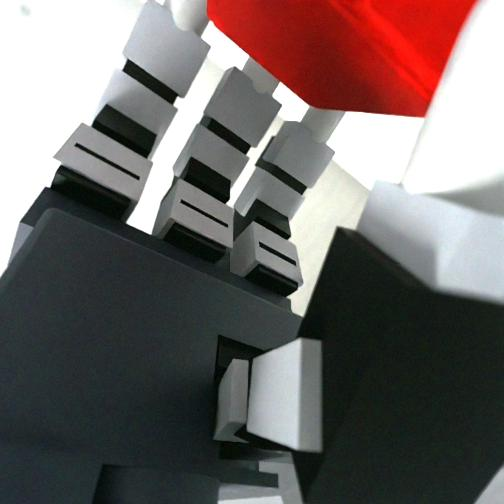

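Call:
move(
  joints={"joint_2_rad": -0.06, "joint_4_rad": -1.45, "joint_6_rad": -0.6},
  min_time_s=1.5,
  cameras=["wrist_camera"],
)

Call:
move(
  joints={"joint_2_rad": -0.06, "joint_4_rad": -1.0, "joint_6_rad": -1.0, "hand_speed": 0.2, "hand_current_limit": 0.4},
  min_time_s=1.5,
  cameras=[],
)

Call:
move(
  base={"translate_m": -0.55},
  cameras=["wrist_camera", "base_camera"],
)

Scene clock: 1048.83 s.
move: done
base_odometry: x=-0.336 y=+0.489 heading=+1.933
base_tilt: forward=-0.1 right=+0.4
base_status: not commanded
joint_positions: joint_1_rad=+6.305 joint_2_rad=-0.040 joint_3_rad=+3.137 joint_4_rad=-1.496 joint_5_rad=+0.012 joint_6_rad=-0.547 joint_7_rad=-0.004 hand_index_mcp=+0.840 hand_index_abd=+0.001 hand_index_pip=-0.382 hand_index_dip=+0.703 hand_middle_mcp=+0.821 hand_middle_abd=+0.000 hand_middle_pip=-0.383 hand_middle_dip=+0.703 hand_ring_mcp=+0.822 hand_ring_abd=-0.003 hand_ring_pip=-0.384 hand_ring_dip=+0.702 hand_thumb_cmc=-0.881 hand_thumb_axl=+0.680 hand_thumb_mcp=+0.394 hand_thumb_ipl=-0.298 hand_current_limit=+0.600 hand_speed=-0.800
joint_status: all done
hand_state: goal,overload,goal,goal,goal,goal,goal,goal,goal,goal,goal,goal,goal,goal,goal,goal
index_mcp_current_ma: -9
index_abd_current_ma: 0
index_pip_current_ma: 1
index_dip_current_ma: 3
middle_mcp_current_ma: -40
middle_abd_current_ma: 0
middle_pip_current_ma: -4
middle_dip_current_ma: 3
ring_mcp_current_ma: -37
ring_abd_current_ma: -2
ring_pip_current_ma: -4
ring_dip_current_ma: 2
thumb_cmc_current_ma: 14
thumb_axl_current_ma: 2
thumb_mcp_current_ma: -10
thumb_ipl_current_ma: 3
hand_goal_index_mcp: 0.846
hand_goal_index_abd: 0.000
hand_goal_index_pip: -0.384
hand_goal_index_dip: 0.700
hand_goal_middle_mcp: 0.840
hand_goal_middle_abd: 0.000
hand_goal_middle_pip: -0.380
hand_goal_middle_dip: 0.700
hand_goal_ring_mcp: 0.840
hand_goal_ring_abd: 0.000
hand_goal_ring_pip: -0.380
hand_goal_ring_dip: 0.700
hand_goal_thumb_cmc: -0.890
hand_goal_thumb_axl: 0.678
hand_goal_thumb_mcp: 0.400
hand_goal_thumb_ipl: -0.300
motor_effort: joint_1_rad=+1(1) joint_2_rad=-16(18) joint_3_rad=+2(2) joint_4_rad=+19(20) joint_5_rad=+0(1) joint_6_rad=+8(10) joint_7_rad=+0(1)
hand_pose: x=+0.6531 y=+0.0120 z=+0.9347 quat_wxyz=(-0.375, +0.591, -0.600, +0.388) (m; base frame)
hand_target: x=+0.6452 y=+0.0110 z=+0.9595 quat_wxyz=(-0.391, +0.562, -0.622, +0.379) (m; base frame)
hand_status: not commanded
pictures: wrist_camera

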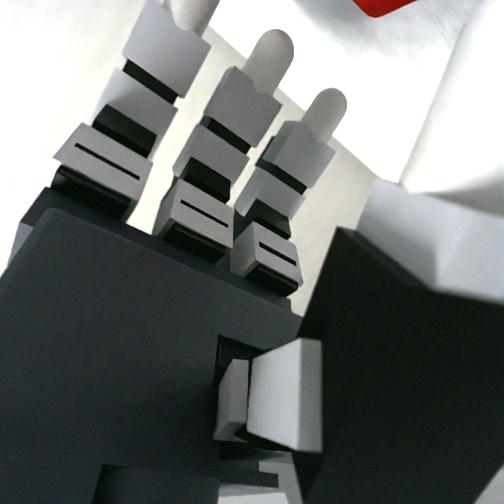

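Scene clock: 1050.90 s.
move: done
base_odometry: x=-0.336 y=+0.489 heading=+1.933
base_tilt: forward=+0.0 right=+0.4
base_status: not commanded
joint_positions: joint_1_rad=+6.305 joint_2_rad=-0.040 joint_3_rad=+3.137 joint_4_rad=-1.043 joint_5_rad=+0.012 joint_6_rad=-0.946 joint_7_rad=-0.004 hand_index_mcp=+0.840 hand_index_abd=+0.001 hand_index_pip=-0.382 hand_index_dip=+0.703 hand_middle_mcp=+0.821 hand_middle_abd=+0.000 hand_middle_pip=-0.383 hand_middle_dip=+0.703 hand_ring_mcp=+0.822 hand_ring_abd=-0.003 hand_ring_pip=-0.384 hand_ring_dip=+0.702 hand_thumb_cmc=-0.881 hand_thumb_axl=+0.680 hand_thumb_mcp=+0.395 hand_thumb_ipl=-0.298 hand_current_limit=+0.400 hand_speed=+0.200
joint_status: all done
hand_state: goal,overload,goal,goal,goal,goal,goal,goal,goal,goal,goal,goal,goal,goal,goal,goal
index_mcp_current_ma: -9
index_abd_current_ma: 0
index_pip_current_ma: 1
index_dip_current_ma: 3
middle_mcp_current_ma: -40
middle_abd_current_ma: 0
middle_pip_current_ma: -4
middle_dip_current_ma: 3
ring_mcp_current_ma: -37
ring_abd_current_ma: -2
ring_pip_current_ma: -4
ring_dip_current_ma: 2
thumb_cmc_current_ma: 14
thumb_axl_current_ma: 2
thumb_mcp_current_ma: -9
thumb_ipl_current_ma: 3
hand_goal_index_mcp: 0.846
hand_goal_index_abd: 0.000
hand_goal_index_pip: -0.384
hand_goal_index_dip: 0.700
hand_goal_middle_mcp: 0.840
hand_goal_middle_abd: 0.000
hand_goal_middle_pip: -0.380
hand_goal_middle_dip: 0.700
hand_goal_ring_mcp: 0.840
hand_goal_ring_abd: 0.000
hand_goal_ring_pip: -0.380
hand_goal_ring_dip: 0.700
hand_goal_thumb_cmc: -0.890
hand_goal_thumb_axl: 0.678
hand_goal_thumb_mcp: 0.400
hand_goal_thumb_ipl: -0.300
motor_effort: joint_1_rad=+1(1) joint_2_rad=-15(18) joint_3_rad=+1(2) joint_4_rad=+17(20) joint_5_rad=+1(1) joint_6_rad=+8(10) joint_7_rad=+0(1)
hand_pose: x=+0.6164 y=+0.0119 z=+1.0809 quat_wxyz=(-0.390, +0.579, -0.591, +0.404) (m; base frame)
hand_target: x=+0.5995 y=+0.0126 z=+1.1007 quat_wxyz=(-0.406, +0.553, -0.612, +0.394) (m; base frame)
hand_status: not commanded
pictures: none
No camera images: "cameras" was empty.

Scene clock: 1053.47 s.
move: done
base_odometry: x=-0.142 y=-0.026 heading=+1.933
base_tilt: forward=-0.1 right=+0.5
base_status: done
joint_positions: joint_1_rad=+6.306 joint_2_rad=-0.058 joint_3_rad=+3.138 joint_4_rad=-1.039 joint_5_rad=+0.012 joint_6_rad=-0.951 joint_7_rad=-0.004 hand_index_mcp=+0.840 hand_index_abd=+0.001 hand_index_pip=-0.383 hand_index_dip=+0.703 hand_middle_mcp=+0.821 hand_middle_abd=+0.000 hand_middle_pip=-0.383 hand_middle_dip=+0.703 hand_ring_mcp=+0.822 hand_ring_abd=-0.002 hand_ring_pip=-0.384 hand_ring_dip=+0.702 hand_thumb_cmc=-0.883 hand_thumb_axl=+0.680 hand_thumb_mcp=+0.395 hand_thumb_ipl=-0.298 hand_current_limit=+0.400 hand_speed=+0.200
joint_status: not commanded
hand_state: goal,overload,goal,goal,goal,goal,goal,goal,goal,goal,goal,goal,goal,goal,goal,goal
index_mcp_current_ma: -9
index_abd_current_ma: 0
index_pip_current_ma: 1
index_dip_current_ma: 3
middle_mcp_current_ma: -40
middle_abd_current_ma: 0
middle_pip_current_ma: -3
middle_dip_current_ma: 3
ring_mcp_current_ma: -36
ring_abd_current_ma: -2
ring_pip_current_ma: -4
ring_dip_current_ma: 2
thumb_cmc_current_ma: 9
thumb_axl_current_ma: 2
thumb_mcp_current_ma: -8
thumb_ipl_current_ma: 3
hand_goal_index_mcp: 0.846
hand_goal_index_abd: 0.000
hand_goal_index_pip: -0.384
hand_goal_index_dip: 0.700
hand_goal_middle_mcp: 0.840
hand_goal_middle_abd: 0.000
hand_goal_middle_pip: -0.380
hand_goal_middle_dip: 0.700
hand_goal_ring_mcp: 0.840
hand_goal_ring_abd: 0.000
hand_goal_ring_pip: -0.380
hand_goal_ring_dip: 0.700
hand_goal_thumb_cmc: -0.890
hand_goal_thumb_axl: 0.678
hand_goal_thumb_mcp: 0.400
hand_goal_thumb_ipl: -0.300
motor_effort: joint_1_rad=+0(2) joint_2_rad=-14(19) joint_3_rad=+2(4) joint_4_rad=+17(18) joint_5_rad=+1(1) joint_6_rad=+8(9) joint_7_rad=+1(1)
hand_pose: x=+0.6081 y=+0.0117 z=+1.0904 quat_wxyz=(-0.395, +0.575, -0.588, +0.409) (m; base frame)
hand_target: x=+0.5995 y=+0.0126 z=+1.1007 quat_wxyz=(-0.406, +0.553, -0.612, +0.394) (m; base frame)
hand_status: not commanded
pictures: base_camera, wrist_camera

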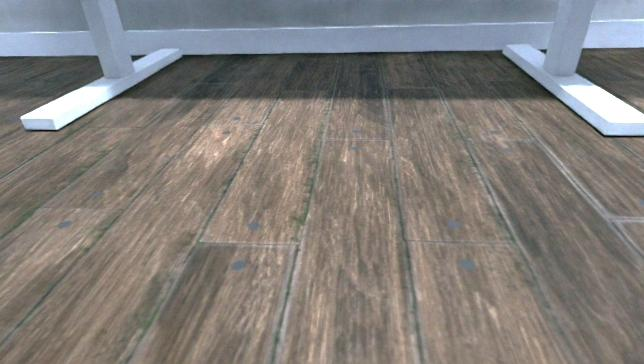

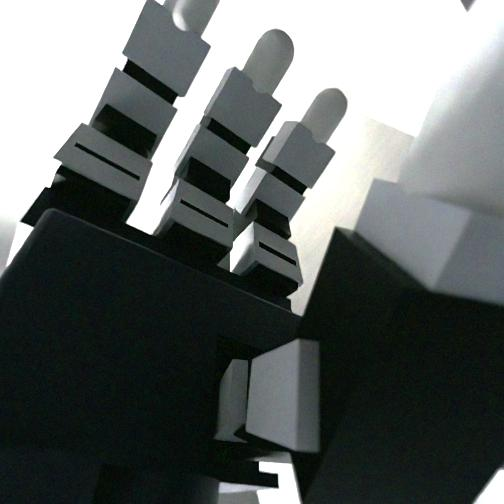

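Call:
move(
  joints={"joint_2_rad": -0.9, "joint_4_rad": -1.75, "joint_6_rad": -0.4, "joint_7_rad": 1.25},
  cameras=[],
)

Call:
move(
  joints={"joint_1_rad": -0.35, "joint_7_rad": 2.46, "joint_6_rad": -0.35},
  cameras=["wrist_camera"],
)

Scene clock: 1060.77 s.
move: done
base_odometry: x=-0.142 y=-0.026 heading=+1.933
base_tilt: forward=-0.2 right=+0.4
base_status: not commanded
joint_positions: joint_1_rad=+6.306 joint_2_rad=-0.892 joint_3_rad=+3.138 joint_4_rad=-1.714 joint_5_rad=+0.012 joint_6_rad=-0.453 joint_7_rad=+1.184 hand_index_mcp=+0.840 hand_index_abd=+0.001 hand_index_pip=-0.383 hand_index_dip=+0.703 hand_middle_mcp=+0.830 hand_middle_abd=+0.000 hand_middle_pip=-0.383 hand_middle_dip=+0.703 hand_ring_mcp=+0.830 hand_ring_abd=+0.000 hand_ring_pip=-0.384 hand_ring_dip=+0.702 hand_thumb_cmc=-0.883 hand_thumb_axl=+0.680 hand_thumb_mcp=+0.399 hand_thumb_ipl=-0.298 hand_current_limit=+0.400 hand_speed=+0.200
joint_status: all done
hand_state: goal,overload,goal,goal,goal,goal,goal,goal,goal,goal,goal,goal,goal,goal,goal,goal
index_mcp_current_ma: -9
index_abd_current_ma: 0
index_pip_current_ma: 1
index_dip_current_ma: 3
middle_mcp_current_ma: -17
middle_abd_current_ma: 0
middle_pip_current_ma: -3
middle_dip_current_ma: 3
ring_mcp_current_ma: -16
ring_abd_current_ma: 0
ring_pip_current_ma: -4
ring_dip_current_ma: 2
thumb_cmc_current_ma: 10
thumb_axl_current_ma: 2
thumb_mcp_current_ma: -1
thumb_ipl_current_ma: 3
hand_goal_index_mcp: 0.846
hand_goal_index_abd: 0.000
hand_goal_index_pip: -0.384
hand_goal_index_dip: 0.700
hand_goal_middle_mcp: 0.840
hand_goal_middle_abd: 0.000
hand_goal_middle_pip: -0.380
hand_goal_middle_dip: 0.700
hand_goal_ring_mcp: 0.840
hand_goal_ring_abd: 0.000
hand_goal_ring_pip: -0.380
hand_goal_ring_dip: 0.700
hand_goal_thumb_cmc: -0.890
hand_goal_thumb_axl: 0.678
hand_goal_thumb_mcp: 0.400
hand_goal_thumb_ipl: -0.300
motor_effort: joint_1_rad=+0(1) joint_2_rad=+11(16) joint_3_rad=+2(2) joint_4_rad=+15(18) joint_5_rad=+1(1) joint_6_rad=+9(10) joint_7_rad=+0(1)
hand_pose: x=+0.3237 y=-0.0735 z=+1.1978 quat_wxyz=(-0.140, +0.583, -0.118, +0.791) (m; base frame)
hand_target: x=+0.3242 y=-0.0796 z=+1.2000 quat_wxyz=(-0.115, +0.576, -0.104, +0.803) (m; base frame)
hand_status: not commanded
pictures: none
No camera images: "cameras" was empty.

Scene clock: 1062.87 s.
move: done
base_odometry: x=-0.142 y=-0.026 heading=+1.933
base_tilt: forward=-0.1 right=+0.4
base_status: not commanded
joint_positions: joint_1_rad=+5.960 joint_2_rad=-0.892 joint_3_rad=+3.138 joint_4_rad=-1.715 joint_5_rad=+0.012 joint_6_rad=-0.402 joint_7_rad=+2.394 hand_index_mcp=+0.849 hand_index_abd=+0.001 hand_index_pip=-0.383 hand_index_dip=+0.703 hand_middle_mcp=+0.844 hand_middle_abd=+0.000 hand_middle_pip=-0.382 hand_middle_dip=+0.703 hand_ring_mcp=+0.844 hand_ring_abd=+0.000 hand_ring_pip=-0.382 hand_ring_dip=+0.702 hand_thumb_cmc=-0.883 hand_thumb_axl=+0.680 hand_thumb_mcp=+0.400 hand_thumb_ipl=-0.298 hand_current_limit=+0.400 hand_speed=+0.200
joint_status: all done
hand_state: goal,overload,goal,goal,goal,goal,goal,goal,goal,goal,goal,goal,goal,goal,goal,goal
index_mcp_current_ma: 4
index_abd_current_ma: 0
index_pip_current_ma: 1
index_dip_current_ma: 3
middle_mcp_current_ma: 5
middle_abd_current_ma: 0
middle_pip_current_ma: -2
middle_dip_current_ma: 3
ring_mcp_current_ma: 4
ring_abd_current_ma: 0
ring_pip_current_ma: -2
ring_dip_current_ma: 2
thumb_cmc_current_ma: 10
thumb_axl_current_ma: 2
thumb_mcp_current_ma: 0
thumb_ipl_current_ma: 2
hand_goal_index_mcp: 0.846
hand_goal_index_abd: 0.000
hand_goal_index_pip: -0.384
hand_goal_index_dip: 0.700
hand_goal_middle_mcp: 0.840
hand_goal_middle_abd: 0.000
hand_goal_middle_pip: -0.380
hand_goal_middle_dip: 0.700
hand_goal_ring_mcp: 0.840
hand_goal_ring_abd: 0.000
hand_goal_ring_pip: -0.380
hand_goal_ring_dip: 0.700
hand_goal_thumb_cmc: -0.890
hand_goal_thumb_axl: 0.678
hand_goal_thumb_mcp: 0.400
hand_goal_thumb_ipl: -0.300
motor_effort: joint_1_rad=+1(2) joint_2_rad=+11(13) joint_3_rad=+2(3) joint_4_rad=+15(16) joint_5_rad=+1(1) joint_6_rad=+9(10) joint_7_rad=+0(1)
hand_pose: x=+0.3031 y=-0.0138 z=+1.3071 quat_wxyz=(+0.208, +0.481, +0.314, +0.792) (m; base frame)
hand_target: x=+0.3016 y=-0.0079 z=+1.3083 quat_wxyz=(+0.220, +0.460, +0.328, +0.796) (m; base frame)
hand_status: not commanded
pictures: wrist_camera

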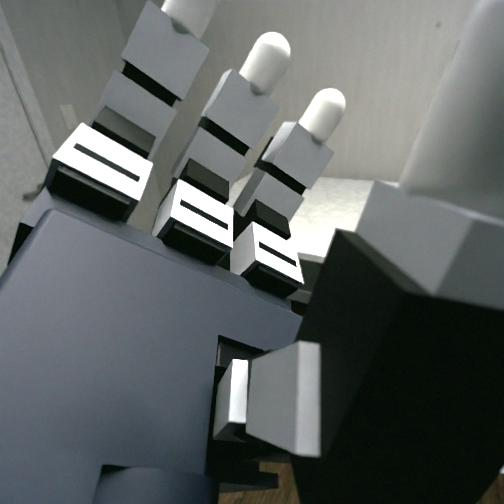

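Call:
move(
  joints={"hand_index_mcp": 1.0, "hand_middle_mcp": 1.0, "hand_ring_mcp": 1.0, "hand_index_pip": 1.0, "hand_middle_pip": 1.0, "hand_ring_pip": 1.0, "hand_index_dip": 1.0, "hand_middle_dip": 1.0, "hand_ring_dip": 1.0, "hand_thumb_cmc": 1.0, "hand_thumb_mcp": 0.9, "hand_thumb_ipl": 0.168, "joint_1_rad": -0.3, "joint_7_rad": 2.5},
  cameras=["wrist_camera"],
)

Call:
zoom_image(
  camera="wrist_camera",
  region=[252, 100, 504, 352],
)

Scene clock: 1075.27 s.
move: done
base_odometry: x=-0.142 y=-0.026 heading=+1.933
base_tilt: forward=-0.1 right=+0.5
base_status: not commanded
joint_positions: joint_1_rad=+5.971 joint_2_rad=-0.892 joint_3_rad=+3.138 joint_4_rad=-1.716 joint_5_rad=+0.012 joint_6_rad=-0.400 joint_7_rad=+2.438 hand_index_mcp=+1.000 hand_index_abd=+0.001 hand_index_pip=+0.999 hand_index_dip=+0.997 hand_middle_mcp=+1.000 hand_middle_abd=+0.000 hand_middle_pip=+0.999 hand_middle_dip=+0.997 hand_ring_mcp=+1.000 hand_ring_abd=+0.000 hand_ring_pip=+0.999 hand_ring_dip=+0.998 hand_thumb_cmc=+1.000 hand_thumb_axl=+0.676 hand_thumb_mcp=+0.899 hand_thumb_ipl=+0.166 hand_current_limit=+0.400 hand_speed=+0.200
joint_status: all done
hand_state: goal,overload,goal,goal,goal,goal,goal,goal,goal,goal,goal,goal,goal,goal,goal,goal
index_mcp_current_ma: 0
index_abd_current_ma: 0
index_pip_current_ma: -1
index_dip_current_ma: -3
middle_mcp_current_ma: 0
middle_abd_current_ma: 0
middle_pip_current_ma: -1
middle_dip_current_ma: -3
ring_mcp_current_ma: 0
ring_abd_current_ma: 0
ring_pip_current_ma: -1
ring_dip_current_ma: -2
thumb_cmc_current_ma: 0
thumb_axl_current_ma: -2
thumb_mcp_current_ma: -1
thumb_ipl_current_ma: -3
hand_goal_index_mcp: 1.000
hand_goal_index_abd: 0.000
hand_goal_index_pip: 1.000
hand_goal_index_dip: 1.000
hand_goal_middle_mcp: 1.000
hand_goal_middle_abd: 0.000
hand_goal_middle_pip: 1.000
hand_goal_middle_dip: 1.000
hand_goal_ring_mcp: 1.000
hand_goal_ring_abd: 0.000
hand_goal_ring_pip: 1.000
hand_goal_ring_dip: 1.000
hand_goal_thumb_cmc: 1.000
hand_goal_thumb_axl: 0.678
hand_goal_thumb_mcp: 0.900
hand_goal_thumb_ipl: 0.168
motor_effort: joint_1_rad=+1(1) joint_2_rad=+11(12) joint_3_rad=+3(3) joint_4_rad=+15(16) joint_5_rad=+1(1) joint_6_rad=+8(9) joint_7_rad=+0(1)
hand_pose: x=+0.3014 y=-0.0142 z=+1.3101 quat_wxyz=(+0.230, +0.476, +0.322, +0.786) (m; base frame)
hand_target: x=+0.2994 y=-0.0153 z=+1.3109 quat_wxyz=(+0.255, +0.461, +0.325, +0.785) (m; base frame)
hand_status: not commanded
pictures: wrist_camera

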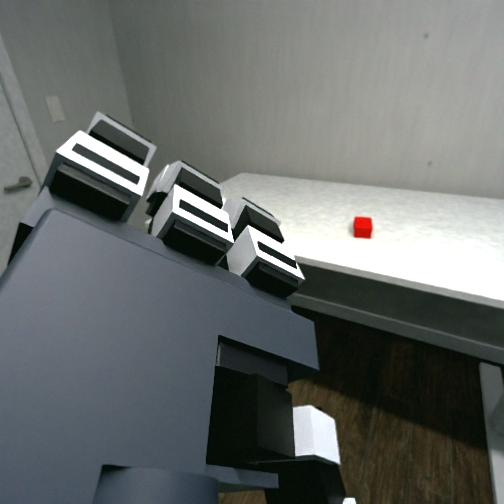

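Scaled by 2.000 from the camera's 504x504 image, which has a finer 720x720 frame.

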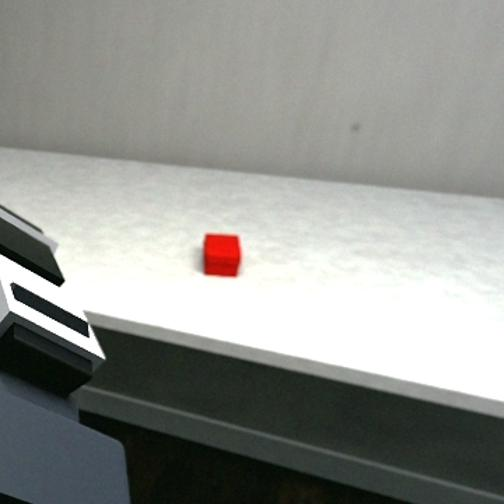

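Call:
move(
  base={"strafe_m": -1.48},
  cameras=[],
)

Call:
move(
  base={"translate_m": 0.3},
  joints={"joint_1_rad": -0.3, "joint_2_rad": -0.4, "joint_4_rad": -2.2, "joint_6_rad": 0.05, "joint_7_rad": 2.463},
  cameras=["all"],
)

Scene clock: 1090.87 s.
move: done
base_odometry: x=+1.243 y=+0.499 heading=+1.933
base_tilt: forward=-0.1 right=+0.4
base_status: done
joint_positions: joint_1_rad=+5.971 joint_2_rad=-0.892 joint_3_rad=+3.138 joint_4_rad=-1.717 joint_5_rad=+0.012 joint_6_rad=-0.399 joint_7_rad=+2.438 hand_index_mcp=+1.000 hand_index_abd=+0.001 hand_index_pip=+0.999 hand_index_dip=+0.997 hand_middle_mcp=+1.000 hand_middle_abd=+0.000 hand_middle_pip=+0.999 hand_middle_dip=+0.997 hand_ring_mcp=+1.000 hand_ring_abd=+0.000 hand_ring_pip=+0.999 hand_ring_dip=+0.998 hand_thumb_cmc=+1.000 hand_thumb_axl=+0.676 hand_thumb_mcp=+0.899 hand_thumb_ipl=+0.166 hand_current_limit=+0.400 hand_speed=+0.200
joint_status: not commanded
hand_state: goal,overload,goal,goal,goal,goal,goal,goal,goal,goal,goal,goal,goal,goal,goal,goal
index_mcp_current_ma: 0
index_abd_current_ma: 0
index_pip_current_ma: -1
index_dip_current_ma: -3
middle_mcp_current_ma: 0
middle_abd_current_ma: 0
middle_pip_current_ma: -1
middle_dip_current_ma: -3
ring_mcp_current_ma: 0
ring_abd_current_ma: 0
ring_pip_current_ma: -1
ring_dip_current_ma: -2
thumb_cmc_current_ma: 0
thumb_axl_current_ma: -2
thumb_mcp_current_ma: -1
thumb_ipl_current_ma: -3
hand_goal_index_mcp: 1.000
hand_goal_index_abd: 0.000
hand_goal_index_pip: 1.000
hand_goal_index_dip: 1.000
hand_goal_middle_mcp: 1.000
hand_goal_middle_abd: 0.000
hand_goal_middle_pip: 1.000
hand_goal_middle_dip: 1.000
hand_goal_ring_mcp: 1.000
hand_goal_ring_abd: 0.000
hand_goal_ring_pip: 1.000
hand_goal_ring_dip: 1.000
hand_goal_thumb_cmc: 1.000
hand_goal_thumb_axl: 0.678
hand_goal_thumb_mcp: 0.900
hand_goal_thumb_ipl: 0.168
motor_effort: joint_1_rad=+1(1) joint_2_rad=+11(13) joint_3_rad=+2(6) joint_4_rad=+15(16) joint_5_rad=-1(1) joint_6_rad=+7(10) joint_7_rad=+0(1)
hand_pose: x=+0.3015 y=-0.0143 z=+1.3097 quat_wxyz=(+0.230, +0.476, +0.322, +0.786) (m; base frame)
hand_target: x=+0.2994 y=-0.0153 z=+1.3109 quat_wxyz=(+0.255, +0.461, +0.325, +0.785) (m; base frame)
hand_status: not commanded
pictures: none
No camera images: "cameras" was empty.

Scene clock: 1092.73 s.
move: done
base_odometry: x=+1.136 y=+0.780 heading=+1.932
base_tilt: forward=-0.1 right=+0.5
base_status: done
joint_positions: joint_1_rad=+5.971 joint_2_rad=-0.395 joint_3_rad=+3.138 joint_4_rad=-2.166 joint_5_rad=+0.012 joint_6_rad=-0.003 joint_7_rad=+2.438 hand_index_mcp=+1.000 hand_index_abd=+0.001 hand_index_pip=+0.999 hand_index_dip=+0.997 hand_middle_mcp=+1.000 hand_middle_abd=+0.000 hand_middle_pip=+0.999 hand_middle_dip=+0.997 hand_ring_mcp=+1.000 hand_ring_abd=+0.000 hand_ring_pip=+0.999 hand_ring_dip=+0.998 hand_thumb_cmc=+1.000 hand_thumb_axl=+0.676 hand_thumb_mcp=+0.898 hand_thumb_ipl=+0.166 hand_current_limit=+0.400 hand_speed=+0.200
joint_status: all done
hand_state: goal,overload,goal,goal,goal,goal,goal,goal,goal,goal,goal,goal,goal,goal,goal,goal
index_mcp_current_ma: 0
index_abd_current_ma: 0
index_pip_current_ma: 0
index_dip_current_ma: -3
middle_mcp_current_ma: 0
middle_abd_current_ma: 0
middle_pip_current_ma: 0
middle_dip_current_ma: -3
ring_mcp_current_ma: 0
ring_abd_current_ma: 0
ring_pip_current_ma: 0
ring_dip_current_ma: -2
thumb_cmc_current_ma: 0
thumb_axl_current_ma: -2
thumb_mcp_current_ma: -3
thumb_ipl_current_ma: -3
hand_goal_index_mcp: 1.000
hand_goal_index_abd: 0.000
hand_goal_index_pip: 1.000
hand_goal_index_dip: 1.000
hand_goal_middle_mcp: 1.000
hand_goal_middle_abd: 0.000
hand_goal_middle_pip: 1.000
hand_goal_middle_dip: 1.000
hand_goal_ring_mcp: 1.000
hand_goal_ring_abd: 0.000
hand_goal_ring_pip: 1.000
hand_goal_ring_dip: 1.000
hand_goal_thumb_cmc: 1.000
hand_goal_thumb_axl: 0.678
hand_goal_thumb_mcp: 0.900
hand_goal_thumb_ipl: 0.168
motor_effort: joint_1_rad=+0(1) joint_2_rad=-6(16) joint_3_rad=+2(3) joint_4_rad=+19(21) joint_5_rad=+1(1) joint_6_rad=+9(11) joint_7_rad=+0(1)
hand_pose: x=+0.5700 y=+0.0735 z=+0.9965 quat_wxyz=(+0.176, +0.641, +0.436, +0.606) (m; base frame)
hand_target: x=+0.5678 y=+0.0657 z=+0.9953 quat_wxyz=(+0.187, +0.635, +0.431, +0.613) (m; base frame)
hand_status: not commanded
pictures: base_camera, wrist_camera

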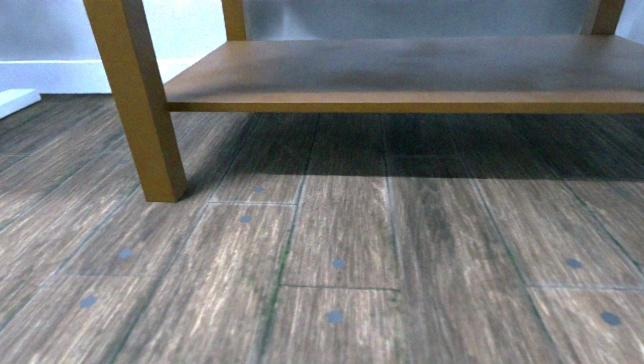

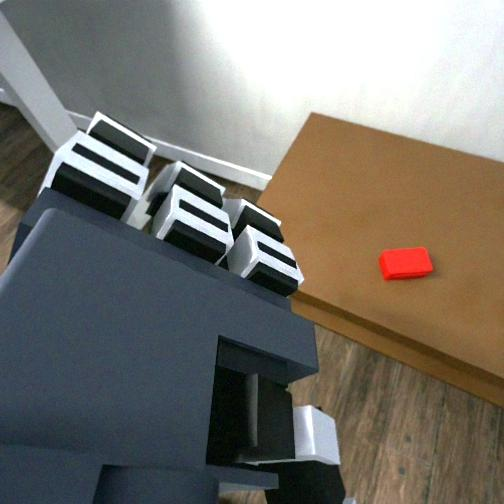

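Call:
zoom_image(
  camera="wrist_camera",
  region=[330, 190, 490, 350],
)

Scaled by 3.150 from the camera's 504x504 image, which has a finer 720x720 frame.

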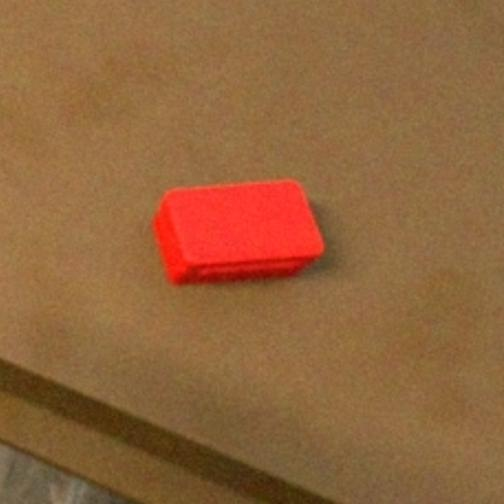

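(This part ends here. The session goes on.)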